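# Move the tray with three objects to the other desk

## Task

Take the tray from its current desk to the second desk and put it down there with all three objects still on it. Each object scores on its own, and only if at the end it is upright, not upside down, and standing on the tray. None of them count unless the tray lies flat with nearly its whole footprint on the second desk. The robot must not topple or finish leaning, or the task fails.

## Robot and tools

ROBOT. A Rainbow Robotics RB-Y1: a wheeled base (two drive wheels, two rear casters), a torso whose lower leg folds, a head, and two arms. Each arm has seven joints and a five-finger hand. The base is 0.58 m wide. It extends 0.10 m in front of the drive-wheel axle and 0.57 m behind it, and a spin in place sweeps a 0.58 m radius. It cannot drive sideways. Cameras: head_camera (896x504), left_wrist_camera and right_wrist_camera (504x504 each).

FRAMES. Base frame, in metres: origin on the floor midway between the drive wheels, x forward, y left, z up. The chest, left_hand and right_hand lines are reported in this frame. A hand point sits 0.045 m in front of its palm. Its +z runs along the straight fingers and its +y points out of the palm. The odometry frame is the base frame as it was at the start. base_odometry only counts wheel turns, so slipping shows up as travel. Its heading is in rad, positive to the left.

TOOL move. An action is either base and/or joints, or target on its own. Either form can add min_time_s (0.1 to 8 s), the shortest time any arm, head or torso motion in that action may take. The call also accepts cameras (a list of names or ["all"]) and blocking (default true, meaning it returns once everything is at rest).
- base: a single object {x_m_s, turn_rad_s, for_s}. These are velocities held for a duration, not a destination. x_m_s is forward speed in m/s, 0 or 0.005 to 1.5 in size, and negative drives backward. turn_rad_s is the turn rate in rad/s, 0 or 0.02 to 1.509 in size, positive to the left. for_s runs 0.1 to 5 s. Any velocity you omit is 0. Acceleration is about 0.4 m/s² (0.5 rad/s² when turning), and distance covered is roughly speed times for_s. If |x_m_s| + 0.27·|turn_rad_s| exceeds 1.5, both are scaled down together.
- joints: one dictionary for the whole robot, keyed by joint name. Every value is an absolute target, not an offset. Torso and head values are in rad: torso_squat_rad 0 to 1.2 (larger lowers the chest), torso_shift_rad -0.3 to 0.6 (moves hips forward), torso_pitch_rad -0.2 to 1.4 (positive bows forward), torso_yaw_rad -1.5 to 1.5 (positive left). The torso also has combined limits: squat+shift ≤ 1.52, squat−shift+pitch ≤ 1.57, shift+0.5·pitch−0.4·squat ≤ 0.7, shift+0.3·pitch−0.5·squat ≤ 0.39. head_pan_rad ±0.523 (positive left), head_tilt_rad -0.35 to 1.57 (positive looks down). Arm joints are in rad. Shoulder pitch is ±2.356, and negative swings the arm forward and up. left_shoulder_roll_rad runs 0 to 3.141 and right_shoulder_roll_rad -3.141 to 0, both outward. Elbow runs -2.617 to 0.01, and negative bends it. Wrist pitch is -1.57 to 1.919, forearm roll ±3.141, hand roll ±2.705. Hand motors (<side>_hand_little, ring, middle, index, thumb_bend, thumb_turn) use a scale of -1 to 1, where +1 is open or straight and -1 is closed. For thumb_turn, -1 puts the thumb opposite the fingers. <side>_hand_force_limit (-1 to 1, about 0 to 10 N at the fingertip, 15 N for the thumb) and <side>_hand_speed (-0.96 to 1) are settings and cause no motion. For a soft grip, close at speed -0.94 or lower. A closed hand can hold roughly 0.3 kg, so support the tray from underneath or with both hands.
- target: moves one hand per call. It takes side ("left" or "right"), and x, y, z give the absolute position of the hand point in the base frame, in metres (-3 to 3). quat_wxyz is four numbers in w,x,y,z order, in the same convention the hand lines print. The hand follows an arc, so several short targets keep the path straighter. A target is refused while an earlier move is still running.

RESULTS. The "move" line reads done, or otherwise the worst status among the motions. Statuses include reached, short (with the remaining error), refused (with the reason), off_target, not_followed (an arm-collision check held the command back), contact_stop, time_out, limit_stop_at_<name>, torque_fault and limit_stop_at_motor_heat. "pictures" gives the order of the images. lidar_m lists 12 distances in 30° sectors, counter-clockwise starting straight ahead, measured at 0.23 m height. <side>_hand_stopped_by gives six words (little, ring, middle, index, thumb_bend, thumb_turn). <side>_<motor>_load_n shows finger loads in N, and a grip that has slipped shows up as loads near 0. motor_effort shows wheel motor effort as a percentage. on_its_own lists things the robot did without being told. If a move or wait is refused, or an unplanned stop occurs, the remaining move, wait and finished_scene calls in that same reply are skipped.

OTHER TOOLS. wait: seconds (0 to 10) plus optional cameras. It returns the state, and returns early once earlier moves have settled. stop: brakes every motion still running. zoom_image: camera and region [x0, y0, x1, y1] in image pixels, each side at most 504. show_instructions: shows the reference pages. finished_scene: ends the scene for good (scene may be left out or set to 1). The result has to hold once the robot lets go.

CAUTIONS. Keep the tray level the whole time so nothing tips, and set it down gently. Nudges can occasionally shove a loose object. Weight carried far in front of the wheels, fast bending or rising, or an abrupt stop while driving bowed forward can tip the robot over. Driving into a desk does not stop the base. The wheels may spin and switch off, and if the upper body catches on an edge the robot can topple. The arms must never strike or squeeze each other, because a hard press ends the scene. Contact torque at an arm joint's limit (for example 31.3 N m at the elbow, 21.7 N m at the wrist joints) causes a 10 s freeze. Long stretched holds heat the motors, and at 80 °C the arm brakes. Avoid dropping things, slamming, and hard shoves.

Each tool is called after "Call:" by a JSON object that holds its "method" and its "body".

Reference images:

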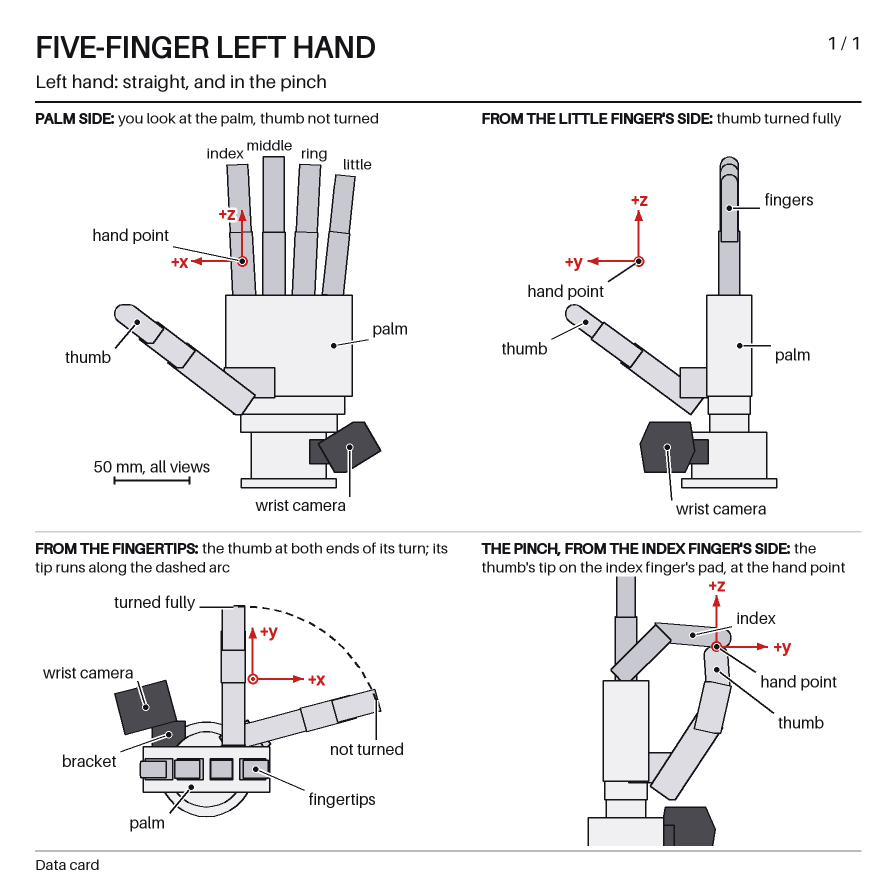

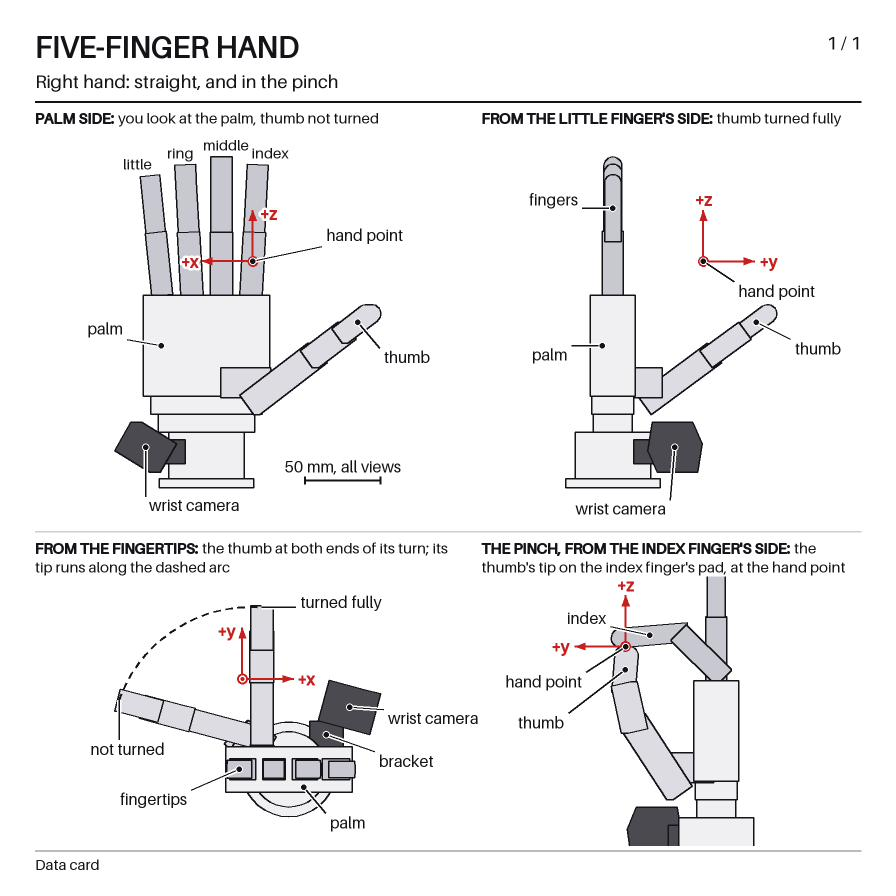

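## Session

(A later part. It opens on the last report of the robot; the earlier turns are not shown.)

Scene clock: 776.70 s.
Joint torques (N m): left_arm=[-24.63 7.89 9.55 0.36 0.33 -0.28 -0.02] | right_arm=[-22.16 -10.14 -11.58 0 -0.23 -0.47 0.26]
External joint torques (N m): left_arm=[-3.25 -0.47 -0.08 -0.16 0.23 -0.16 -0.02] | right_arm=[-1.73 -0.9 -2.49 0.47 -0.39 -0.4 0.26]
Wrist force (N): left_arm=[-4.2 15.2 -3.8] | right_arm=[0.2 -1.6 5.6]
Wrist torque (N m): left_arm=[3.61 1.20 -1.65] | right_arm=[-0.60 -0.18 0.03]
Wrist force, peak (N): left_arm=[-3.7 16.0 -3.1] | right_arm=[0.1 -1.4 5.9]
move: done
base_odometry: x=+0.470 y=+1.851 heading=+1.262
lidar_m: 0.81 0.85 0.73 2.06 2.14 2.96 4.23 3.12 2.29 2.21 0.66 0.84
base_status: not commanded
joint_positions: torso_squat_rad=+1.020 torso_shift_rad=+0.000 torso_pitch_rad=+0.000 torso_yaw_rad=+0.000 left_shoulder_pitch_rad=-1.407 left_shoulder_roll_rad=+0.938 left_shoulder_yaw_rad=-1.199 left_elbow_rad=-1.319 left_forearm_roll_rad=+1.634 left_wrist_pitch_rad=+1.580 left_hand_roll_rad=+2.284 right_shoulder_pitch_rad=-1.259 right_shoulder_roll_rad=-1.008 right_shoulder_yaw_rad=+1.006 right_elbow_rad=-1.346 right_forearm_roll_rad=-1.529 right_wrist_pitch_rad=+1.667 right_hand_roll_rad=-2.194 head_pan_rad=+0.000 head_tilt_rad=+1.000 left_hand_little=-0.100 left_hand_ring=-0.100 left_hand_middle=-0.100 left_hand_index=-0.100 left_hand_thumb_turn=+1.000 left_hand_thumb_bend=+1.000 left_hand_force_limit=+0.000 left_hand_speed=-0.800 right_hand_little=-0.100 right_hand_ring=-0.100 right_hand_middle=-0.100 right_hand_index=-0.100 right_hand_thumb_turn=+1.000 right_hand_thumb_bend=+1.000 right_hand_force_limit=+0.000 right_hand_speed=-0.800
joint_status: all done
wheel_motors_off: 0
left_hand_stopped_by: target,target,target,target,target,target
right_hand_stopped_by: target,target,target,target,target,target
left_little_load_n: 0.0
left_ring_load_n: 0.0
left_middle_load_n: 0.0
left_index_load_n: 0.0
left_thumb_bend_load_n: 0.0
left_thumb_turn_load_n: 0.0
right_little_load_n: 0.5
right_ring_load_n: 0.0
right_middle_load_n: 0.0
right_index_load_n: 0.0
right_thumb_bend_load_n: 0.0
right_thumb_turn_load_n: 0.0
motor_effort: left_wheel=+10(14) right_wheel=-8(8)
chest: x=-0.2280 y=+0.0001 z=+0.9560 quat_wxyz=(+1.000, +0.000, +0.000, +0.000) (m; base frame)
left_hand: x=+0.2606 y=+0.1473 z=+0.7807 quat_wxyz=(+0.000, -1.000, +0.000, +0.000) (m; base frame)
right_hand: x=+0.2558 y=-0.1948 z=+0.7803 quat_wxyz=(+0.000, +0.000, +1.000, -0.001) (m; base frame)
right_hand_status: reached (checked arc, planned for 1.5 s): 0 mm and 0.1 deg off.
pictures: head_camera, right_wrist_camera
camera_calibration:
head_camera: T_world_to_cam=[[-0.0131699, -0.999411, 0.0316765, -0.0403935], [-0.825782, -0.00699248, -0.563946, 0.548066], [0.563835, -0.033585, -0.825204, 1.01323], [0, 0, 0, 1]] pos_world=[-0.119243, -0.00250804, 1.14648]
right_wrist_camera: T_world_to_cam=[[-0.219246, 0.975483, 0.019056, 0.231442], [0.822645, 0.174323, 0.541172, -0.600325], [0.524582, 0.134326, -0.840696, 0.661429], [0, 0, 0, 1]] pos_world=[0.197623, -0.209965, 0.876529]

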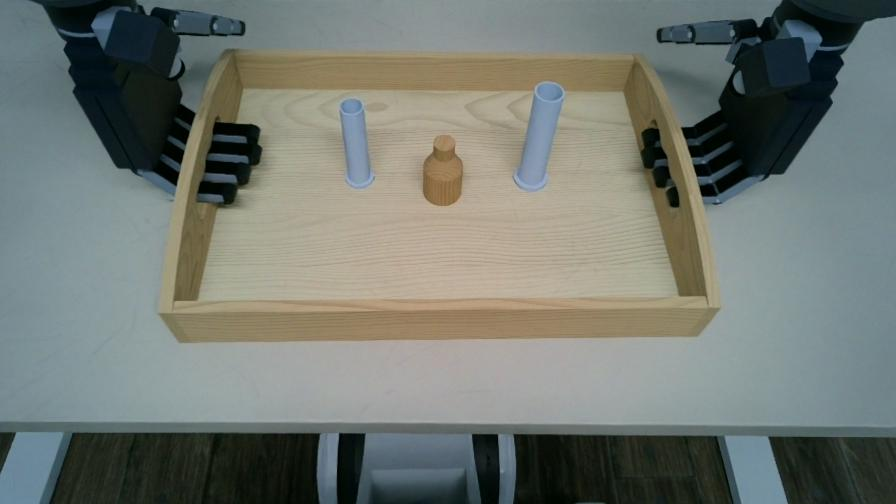

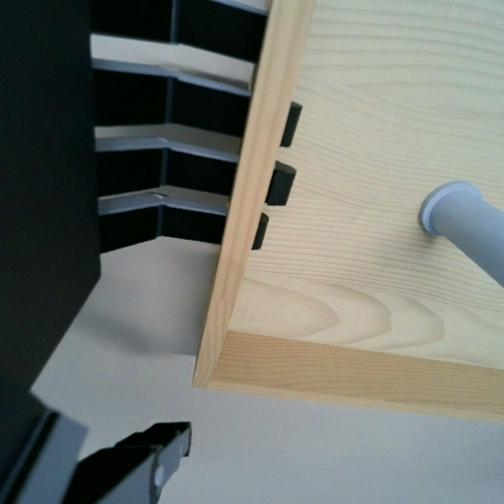

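Sliding out cleanly; the tray is not moving. Continue.

Call:
{"method": "move", "body": {"target": {"side":"right","x":0.256,"y":-0.215,"z":0.7805,"quat_wxyz":[0,0,1,0]}, "min_time_s": 1.5}}

Call:
{"method": "move", "body": {"target": {"side":"right","x":0.256,"y":-0.25,"z":0.785,"quat_wxyz":[0,0,1,0]}, "min_time_s": 1.5}}

Call:
{"method": "move", "body": {"target": {"side":"left","x":0.2606,"y":0.162,"z":0.7815,"quat_wxyz":[0,1,0,0]}, "min_time_s": 1.5, "cameras": ["head_camera","left_wrist_camera"]}}

Scene clock: 786.43 s.
Joint torques (N m): left_arm=[-24.21 8.31 9.46 0.56 0.29 -0.15 -0.17] | right_arm=[-21.66 -10.33 -11.6 -0.02 -0.41 -0.48 0.37]
External joint torques (N m): left_arm=[-2.83 -0.05 -0.17 0.04 0.18 -0.03 -0.17] | right_arm=[-1.46 -0.81 -2.54 0.4 -0.57 -0.41 0.37]
Wrist force (N): left_arm=[-3.7 14.8 -3.8] | right_arm=[0.1 -1.5 5.6]
Wrist torque (N m): left_arm=[3.55 1.09 -1.57] | right_arm=[-0.57 -0.16 0.03]
Wrist force, peak (N): left_arm=[-4.0 15.7 -4.2] | right_arm=[0.2 -1.6 5.8]
move: done
base_odometry: x=+0.470 y=+1.851 heading=+1.262
lidar_m: 0.82 0.85 0.74 2.06 2.14 2.95 4.22 3.11 2.31 2.20 0.67 0.85
base_status: not commanded
joint_positions: torso_squat_rad=+1.020 torso_shift_rad=+0.000 torso_pitch_rad=+0.000 torso_yaw_rad=+0.000 left_shoulder_pitch_rad=-1.407 left_shoulder_roll_rad=+0.938 left_shoulder_yaw_rad=-1.199 left_elbow_rad=-1.319 left_forearm_roll_rad=+1.634 left_wrist_pitch_rad=+1.580 left_hand_roll_rad=+2.284 right_shoulder_pitch_rad=-1.243 right_shoulder_roll_rad=-1.045 right_shoulder_yaw_rad=+1.001 right_elbow_rad=-1.334 right_forearm_roll_rad=-1.534 right_wrist_pitch_rad=+1.661 right_hand_roll_rad=-2.146 head_pan_rad=+0.000 head_tilt_rad=+1.000 left_hand_little=-0.100 left_hand_ring=-0.100 left_hand_middle=-0.100 left_hand_index=-0.100 left_hand_thumb_turn=+1.000 left_hand_thumb_bend=+1.000 left_hand_force_limit=+0.000 left_hand_speed=-0.800 right_hand_little=-0.100 right_hand_ring=-0.100 right_hand_middle=-0.100 right_hand_index=-0.100 right_hand_thumb_turn=+1.000 right_hand_thumb_bend=+1.000 right_hand_force_limit=+0.000 right_hand_speed=-0.800
joint_status: all done
wheel_motors_off: 0
left_hand_stopped_by: target,target,target,target,target,target
right_hand_stopped_by: target,target,target,target,target,target
left_little_load_n: 0.0
left_ring_load_n: 0.0
left_middle_load_n: 0.0
left_index_load_n: 0.0
left_thumb_bend_load_n: 0.0
left_thumb_turn_load_n: 0.0
right_little_load_n: 0.0
right_ring_load_n: 0.0
right_middle_load_n: 0.0
right_index_load_n: 0.0
right_thumb_bend_load_n: 0.0
right_thumb_turn_load_n: 0.0
motor_effort: left_wheel=+9(13) right_wheel=-8(8)
chest: x=-0.2280 y=+0.0001 z=+0.9560 quat_wxyz=(+1.000, +0.000, +0.000, +0.000) (m; base frame)
left_hand: x=+0.2606 y=+0.1473 z=+0.7807 quat_wxyz=(+0.000, -1.000, +0.000, +0.000) (m; base frame)
right_hand: x=+0.2556 y=-0.2148 z=+0.7803 quat_wxyz=(+0.000, +0.000, +1.000, -0.001) (m; base frame)
right_hand_status: reached (checked arc, planned for 1.5 s): 0 mm and 0.1 deg off.
pictures: none

Scene clock: 788.27 s.
Joint torques (N m): left_arm=[-24.2 7.95 9.57 0.4 0.14 -0.42 0.03] | right_arm=[-21.59 -11 -11.17 -0.12 -0.24 -0.34 0.25]
External joint torques (N m): left_arm=[-2.82 -0.42 -0.05 -0.12 0.04 -0.3 0.03] | right_arm=[-1.79 -1.01 -2.22 0.19 -0.4 -0.27 0.25]
Wrist force (N): left_arm=[-3.6 14.7 -3.5] | right_arm=[0.0 -1.7 5.5]
Wrist torque (N m): left_arm=[3.49 1.06 -1.56] | right_arm=[-0.61 -0.15 0.02]
Wrist force, peak (N): left_arm=[-4.5 15.9 -3.7] | right_arm=[0.2 -1.6 5.8]
move: done
base_odometry: x=+0.470 y=+1.851 heading=+1.262
lidar_m: 0.81 0.85 0.72 2.06 2.15 2.95 4.21 3.12 2.29 2.21 0.67 0.84
base_status: not commanded
joint_positions: torso_squat_rad=+1.020 torso_shift_rad=+0.000 torso_pitch_rad=+0.000 torso_yaw_rad=+0.000 left_shoulder_pitch_rad=-1.407 left_shoulder_roll_rad=+0.938 left_shoulder_yaw_rad=-1.199 left_elbow_rad=-1.319 left_forearm_roll_rad=+1.634 left_wrist_pitch_rad=+1.580 left_hand_roll_rad=+2.284 right_shoulder_pitch_rad=-1.224 right_shoulder_roll_rad=-1.104 right_shoulder_yaw_rad=+0.992 right_elbow_rad=-1.302 right_forearm_roll_rad=-1.544 right_wrist_pitch_rad=+1.660 right_hand_roll_rad=-2.058 head_pan_rad=+0.000 head_tilt_rad=+1.000 left_hand_little=-0.100 left_hand_ring=-0.100 left_hand_middle=-0.100 left_hand_index=-0.100 left_hand_thumb_turn=+1.000 left_hand_thumb_bend=+1.000 left_hand_force_limit=+0.000 left_hand_speed=-0.800 right_hand_little=-0.100 right_hand_ring=-0.100 right_hand_middle=-0.100 right_hand_index=-0.100 right_hand_thumb_turn=+1.000 right_hand_thumb_bend=+1.000 right_hand_force_limit=+0.000 right_hand_speed=-0.800
joint_status: all done
wheel_motors_off: 0
left_hand_stopped_by: target,target,target,target,target,target
right_hand_stopped_by: target,target,target,target,target,target
left_little_load_n: 0.0
left_ring_load_n: 0.0
left_middle_load_n: 0.0
left_index_load_n: 0.5
left_thumb_bend_load_n: 0.0
left_thumb_turn_load_n: 0.0
right_little_load_n: 0.0
right_ring_load_n: 0.0
right_middle_load_n: 0.0
right_index_load_n: 0.0
right_thumb_bend_load_n: 0.0
right_thumb_turn_load_n: 0.0
motor_effort: left_wheel=+10(13) right_wheel=-8(8)
chest: x=-0.2280 y=+0.0001 z=+0.9560 quat_wxyz=(+1.000, +0.000, +0.000, +0.000) (m; base frame)
left_hand: x=+0.2606 y=+0.1473 z=+0.7807 quat_wxyz=(+0.000, -1.000, +0.000, +0.000) (m; base frame)
right_hand: x=+0.2552 y=-0.2493 z=+0.7848 quat_wxyz=(+0.001, +0.001, +1.000, -0.002) (m; base frame)
right_hand_status: reached (checked arc, planned for 1.5 s): 1 mm and 0.3 deg off.
pictures: none

Scene clock: 790.10 s.
Joint torques (N m): left_arm=[-20.58 10.46 9.72 -0.27 0.44 -0.62 -0.33] | right_arm=[-21.09 -10.67 -11.05 -0.23 -0.28 -0.42 0.2]
External joint torques (N m): left_arm=[0.66 2 0.09 -0.83 0.34 -0.5 -0.33] | right_arm=[-1.3 -0.67 -2.1 0.09 -0.44 -0.35 0.2]
Wrist force (N): left_arm=[-3.7 15.3 -3.9] | right_arm=[0.0 -1.5 5.5]
Wrist torque (N m): left_arm=[3.65 1.06 -1.76] | right_arm=[-0.58 -0.14 0.03]
Wrist force, peak (N): left_arm=[-4.3 16.1 -4.3] | right_arm=[0.1 -1.7 5.8]
move: done
base_odometry: x=+0.470 y=+1.851 heading=+1.262
lidar_m: 0.80 0.85 0.73 2.06 2.14 2.95 4.23 3.12 2.30 2.19 0.67 0.84
base_status: not commanded
joint_positions: torso_squat_rad=+1.020 torso_shift_rad=+0.000 torso_pitch_rad=+0.000 torso_yaw_rad=+0.000 left_shoulder_pitch_rad=-1.397 left_shoulder_roll_rad=+0.969 left_shoulder_yaw_rad=-1.197 left_elbow_rad=-1.321 left_forearm_roll_rad=+1.637 left_wrist_pitch_rad=+1.579 left_hand_roll_rad=+2.254 right_shoulder_pitch_rad=-1.224 right_shoulder_roll_rad=-1.104 right_shoulder_yaw_rad=+0.992 right_elbow_rad=-1.302 right_forearm_roll_rad=-1.544 right_wrist_pitch_rad=+1.660 right_hand_roll_rad=-2.058 head_pan_rad=+0.000 head_tilt_rad=+1.000 left_hand_little=-0.100 left_hand_ring=-0.100 left_hand_middle=-0.100 left_hand_index=-0.100 left_hand_thumb_turn=+1.000 left_hand_thumb_bend=+1.000 left_hand_force_limit=+0.000 left_hand_speed=-0.800 right_hand_little=-0.100 right_hand_ring=-0.100 right_hand_middle=-0.100 right_hand_index=-0.100 right_hand_thumb_turn=+1.000 right_hand_thumb_bend=+1.000 right_hand_force_limit=+0.000 right_hand_speed=-0.800
joint_status: all done
wheel_motors_off: 0
left_hand_stopped_by: target,target,target,target,target,target
right_hand_stopped_by: target,target,target,target,target,target
left_little_load_n: 0.0
left_ring_load_n: 0.5
left_middle_load_n: 0.0
left_index_load_n: 0.0
left_thumb_bend_load_n: -0.5
left_thumb_turn_load_n: 0.0
right_little_load_n: 0.0
right_ring_load_n: 0.0
right_middle_load_n: 0.0
right_index_load_n: 0.0
right_thumb_bend_load_n: 0.0
right_thumb_turn_load_n: 0.0
motor_effort: left_wheel=+12(14) right_wheel=-8(8)
chest: x=-0.2280 y=+0.0001 z=+0.9560 quat_wxyz=(+1.000, +0.000, +0.000, +0.000) (m; base frame)
left_hand: x=+0.2606 y=+0.1618 z=+0.7815 quat_wxyz=(+0.000, -1.000, +0.000, +0.000) (m; base frame)
left_hand_status: reached (checked arc, planned for 1.5 s): 0 mm and 0.1 deg off.
right_hand: x=+0.2552 y=-0.2493 z=+0.7848 quat_wxyz=(+0.001, +0.001, +1.000, -0.002) (m; base frame)
pictures: head_camera, left_wrist_camera
camera_calibration:
head_camera: T_world_to_cam=[[-0.0131699, -0.999411, 0.0316765, -0.0403935], [-0.825782, -0.00699248, -0.563946, 0.548066], [0.563835, -0.033585, -0.825204, 1.01323], [0, 0, 0, 1]] pos_world=[-0.119243, -0.00250804, 1.14648]
left_wrist_camera: T_world_to_cam=[[0.274575, 0.961558, -0.00376592, -0.220816], [0.850389, -0.240999, 0.467716, -0.540259], [0.448829, -0.131626, -0.883871, 0.711401], [0, 0, 0, 1]] pos_world=[0.200764, 0.175764, 0.880643]

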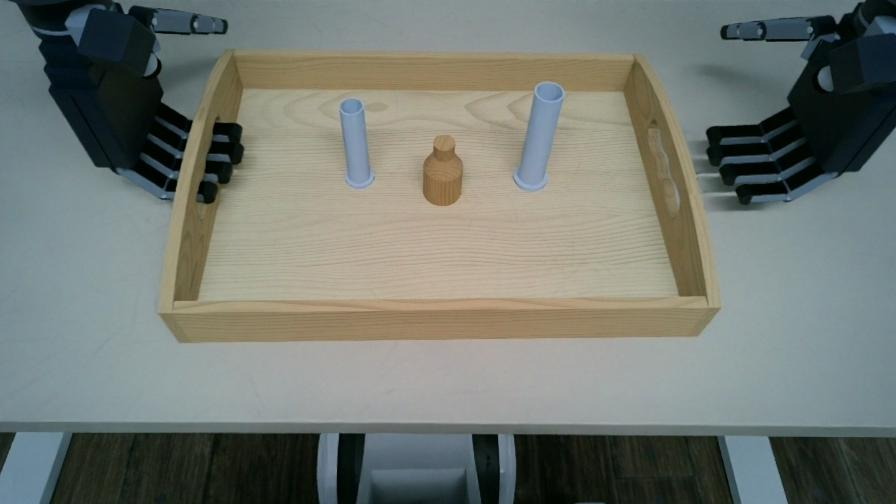

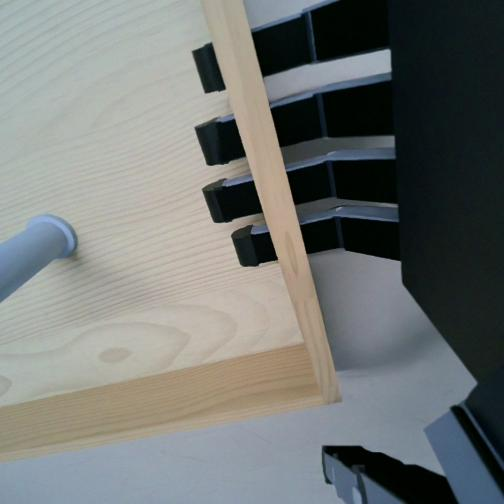

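Call:
{"method": "move", "body": {"target": {"side":"left","x":0.2606,"y":0.185,"z":0.7815,"quat_wxyz":[0,1,0,0]}, "min_time_s": 1.8}}

Call:
{"method": "move", "body": {"target": {"side":"left","x":0.2600,"y":0.225,"z":0.784,"quat_wxyz":[0,1,0,0]}, "min_time_s": 2, "cameras": ["head_camera"]}}

Scene clock: 795.80 s.
Joint torques (N m): left_arm=[-20.61 10.34 9.65 1.69 0.27 -0.61 -0.31] | right_arm=[-20.75 -10.91 -11.19 -0.12 -0.3 -0.43 0.45]
External joint torques (N m): left_arm=[0.39 1.69 0.04 1.09 0.17 -0.49 -0.31] | right_arm=[-0.96 -0.92 -2.23 0.2 -0.46 -0.37 0.45]
Wrist force (N): left_arm=[-4.2 15.1 -3.4] | right_arm=[0.2 -1.6 5.6]
Wrist torque (N m): left_arm=[3.58 1.23 -1.83] | right_arm=[-0.59 -0.18 0.04]
Wrist force, peak (N): left_arm=[-3.5 16.1 -3.8] | right_arm=[0.2 -1.7 5.8]
move: done
base_odometry: x=+0.470 y=+1.851 heading=+1.262
lidar_m: 0.81 0.85 0.72 2.06 2.14 2.95 4.23 3.11 2.29 2.21 0.65 0.85
base_status: not commanded
joint_positions: torso_squat_rad=+1.020 torso_shift_rad=+0.000 torso_pitch_rad=+0.000 torso_yaw_rad=+0.000 left_shoulder_pitch_rad=-1.378 left_shoulder_roll_rad=+1.015 left_shoulder_yaw_rad=-1.194 left_elbow_rad=-1.319 left_forearm_roll_rad=+1.641 left_wrist_pitch_rad=+1.575 left_hand_roll_rad=+2.204 right_shoulder_pitch_rad=-1.224 right_shoulder_roll_rad=-1.104 right_shoulder_yaw_rad=+0.992 right_elbow_rad=-1.302 right_forearm_roll_rad=-1.544 right_wrist_pitch_rad=+1.660 right_hand_roll_rad=-2.058 head_pan_rad=+0.000 head_tilt_rad=+1.000 left_hand_little=-0.100 left_hand_ring=-0.100 left_hand_middle=-0.100 left_hand_index=-0.100 left_hand_thumb_turn=+1.000 left_hand_thumb_bend=+1.000 left_hand_force_limit=+0.000 left_hand_speed=-0.800 right_hand_little=-0.100 right_hand_ring=-0.100 right_hand_middle=-0.100 right_hand_index=-0.100 right_hand_thumb_turn=+1.000 right_hand_thumb_bend=+1.000 right_hand_force_limit=+0.000 right_hand_speed=-0.800
joint_status: all done
wheel_motors_off: 0
left_hand_stopped_by: target,target,target,target,target,target
right_hand_stopped_by: target,target,target,target,target,target
left_little_load_n: 0.5
left_ring_load_n: 0.0
left_middle_load_n: 0.0
left_index_load_n: 0.0
left_thumb_bend_load_n: 0.0
left_thumb_turn_load_n: 0.0
right_little_load_n: 0.0
right_ring_load_n: 0.0
right_middle_load_n: 0.0
right_index_load_n: 0.0
right_thumb_bend_load_n: -0.5
right_thumb_turn_load_n: 0.0
motor_effort: left_wheel=+11(13) right_wheel=-8(8)
chest: x=-0.2280 y=+0.0001 z=+0.9560 quat_wxyz=(+1.000, +0.000, +0.000, +0.000) (m; base frame)
left_hand: x=+0.2603 y=+0.1846 z=+0.7815 quat_wxyz=(+0.001, -1.000, +0.000, +0.000) (m; base frame)
left_hand_status: reached (checked arc, planned for 1.8 s): 0 mm and 0.1 deg off.
right_hand: x=+0.2552 y=-0.2493 z=+0.7848 quat_wxyz=(+0.001, +0.001, +1.000, -0.002) (m; base frame)
pictures: none

Scene clock: 798.13 s.
Joint torques (N m): left_arm=[-19.97 10.58 9.83 1.69 0.34 -0.58 -0.36] | right_arm=[-21.29 -10.52 -10.83 0.15 -0.33 -0.44 0.15]
External joint torques (N m): left_arm=[0.64 1.54 0.32 0.99 0.23 -0.46 -0.36] | right_arm=[-1.5 -0.53 -1.88 0.46 -0.49 -0.38 0.15]
Wrist force (N): left_arm=[-4.4 15.5 -3.4] | right_arm=[0.0 -1.7 5.8]
Wrist torque (N m): left_arm=[3.65 1.23 -1.84] | right_arm=[-0.62 -0.15 0.02]
Wrist force, peak (N): left_arm=[-4.8 16.0 -3.7] | right_arm=[0.1 -1.6 5.8]
move: done
base_odometry: x=+0.470 y=+1.851 heading=+1.262
lidar_m: 0.81 0.85 0.74 2.06 2.15 2.94 4.22 3.13 2.29 2.20 0.68 0.85
base_status: not commanded
joint_positions: torso_squat_rad=+1.020 torso_shift_rad=+0.000 torso_pitch_rad=+0.000 torso_yaw_rad=+0.000 left_shoulder_pitch_rad=-1.352 left_shoulder_roll_rad=+1.088 left_shoulder_yaw_rad=-1.188 left_elbow_rad=-1.291 left_forearm_roll_rad=+1.652 left_wrist_pitch_rad=+1.574 left_hand_roll_rad=+2.100 right_shoulder_pitch_rad=-1.224 right_shoulder_roll_rad=-1.104 right_shoulder_yaw_rad=+0.992 right_elbow_rad=-1.302 right_forearm_roll_rad=-1.544 right_wrist_pitch_rad=+1.660 right_hand_roll_rad=-2.058 head_pan_rad=+0.000 head_tilt_rad=+1.000 left_hand_little=-0.100 left_hand_ring=-0.100 left_hand_middle=-0.100 left_hand_index=-0.100 left_hand_thumb_turn=+1.000 left_hand_thumb_bend=+1.000 left_hand_force_limit=+0.000 left_hand_speed=-0.800 right_hand_little=-0.100 right_hand_ring=-0.100 right_hand_middle=-0.100 right_hand_index=-0.100 right_hand_thumb_turn=+1.000 right_hand_thumb_bend=+1.000 right_hand_force_limit=+0.000 right_hand_speed=-0.800
joint_status: all done
wheel_motors_off: 0
left_hand_stopped_by: target,target,target,target,target,target
right_hand_stopped_by: target,target,target,target,target,target
left_little_load_n: 0.0
left_ring_load_n: 0.5
left_middle_load_n: 0.0
left_index_load_n: 0.5
left_thumb_bend_load_n: 0.0
left_thumb_turn_load_n: 0.0
right_little_load_n: 0.0
right_ring_load_n: 0.0
right_middle_load_n: 0.0
right_index_load_n: 0.0
right_thumb_bend_load_n: 0.0
right_thumb_turn_load_n: 0.0
motor_effort: left_wheel=+11(13) right_wheel=-8(8)
chest: x=-0.2280 y=+0.0001 z=+0.9560 quat_wxyz=(+1.000, +0.000, +0.000, +0.000) (m; base frame)
left_hand: x=+0.2600 y=+0.2248 z=+0.7841 quat_wxyz=(+0.000, -1.000, +0.000, +0.000) (m; base frame)
left_hand_status: reached (checked arc, planned for 2.0 s): 0 mm and 0.0 deg off.
right_hand: x=+0.2552 y=-0.2493 z=+0.7848 quat_wxyz=(+0.001, +0.001, +1.000, -0.002) (m; base frame)
pictures: head_camera
camera_calibration:
head_camera: T_world_to_cam=[[-0.0131699, -0.999411, 0.0316765, -0.0403935], [-0.825782, -0.00699248, -0.563946, 0.548066], [0.563835, -0.033585, -0.825204, 1.01323], [0, 0, 0, 1]] pos_world=[-0.119243, -0.00250804, 1.14648]

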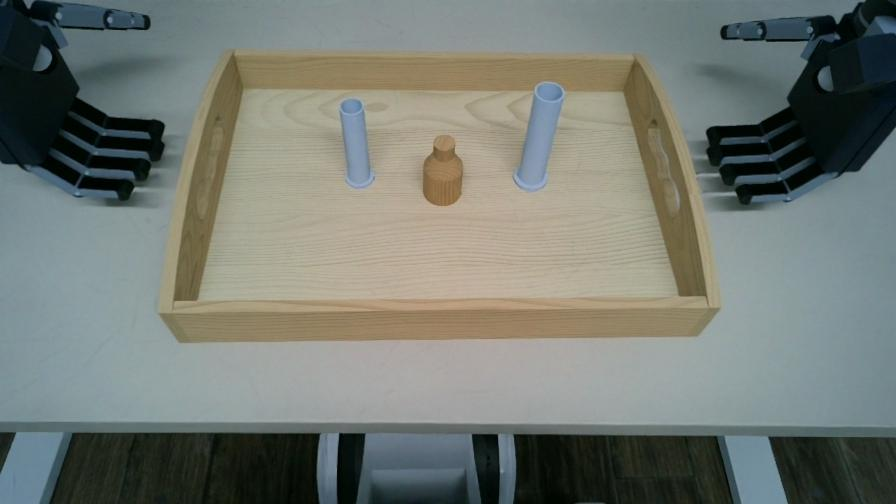

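Call:
{"method": "finished_scene", "body": {}}

The scene is finished: the task was done.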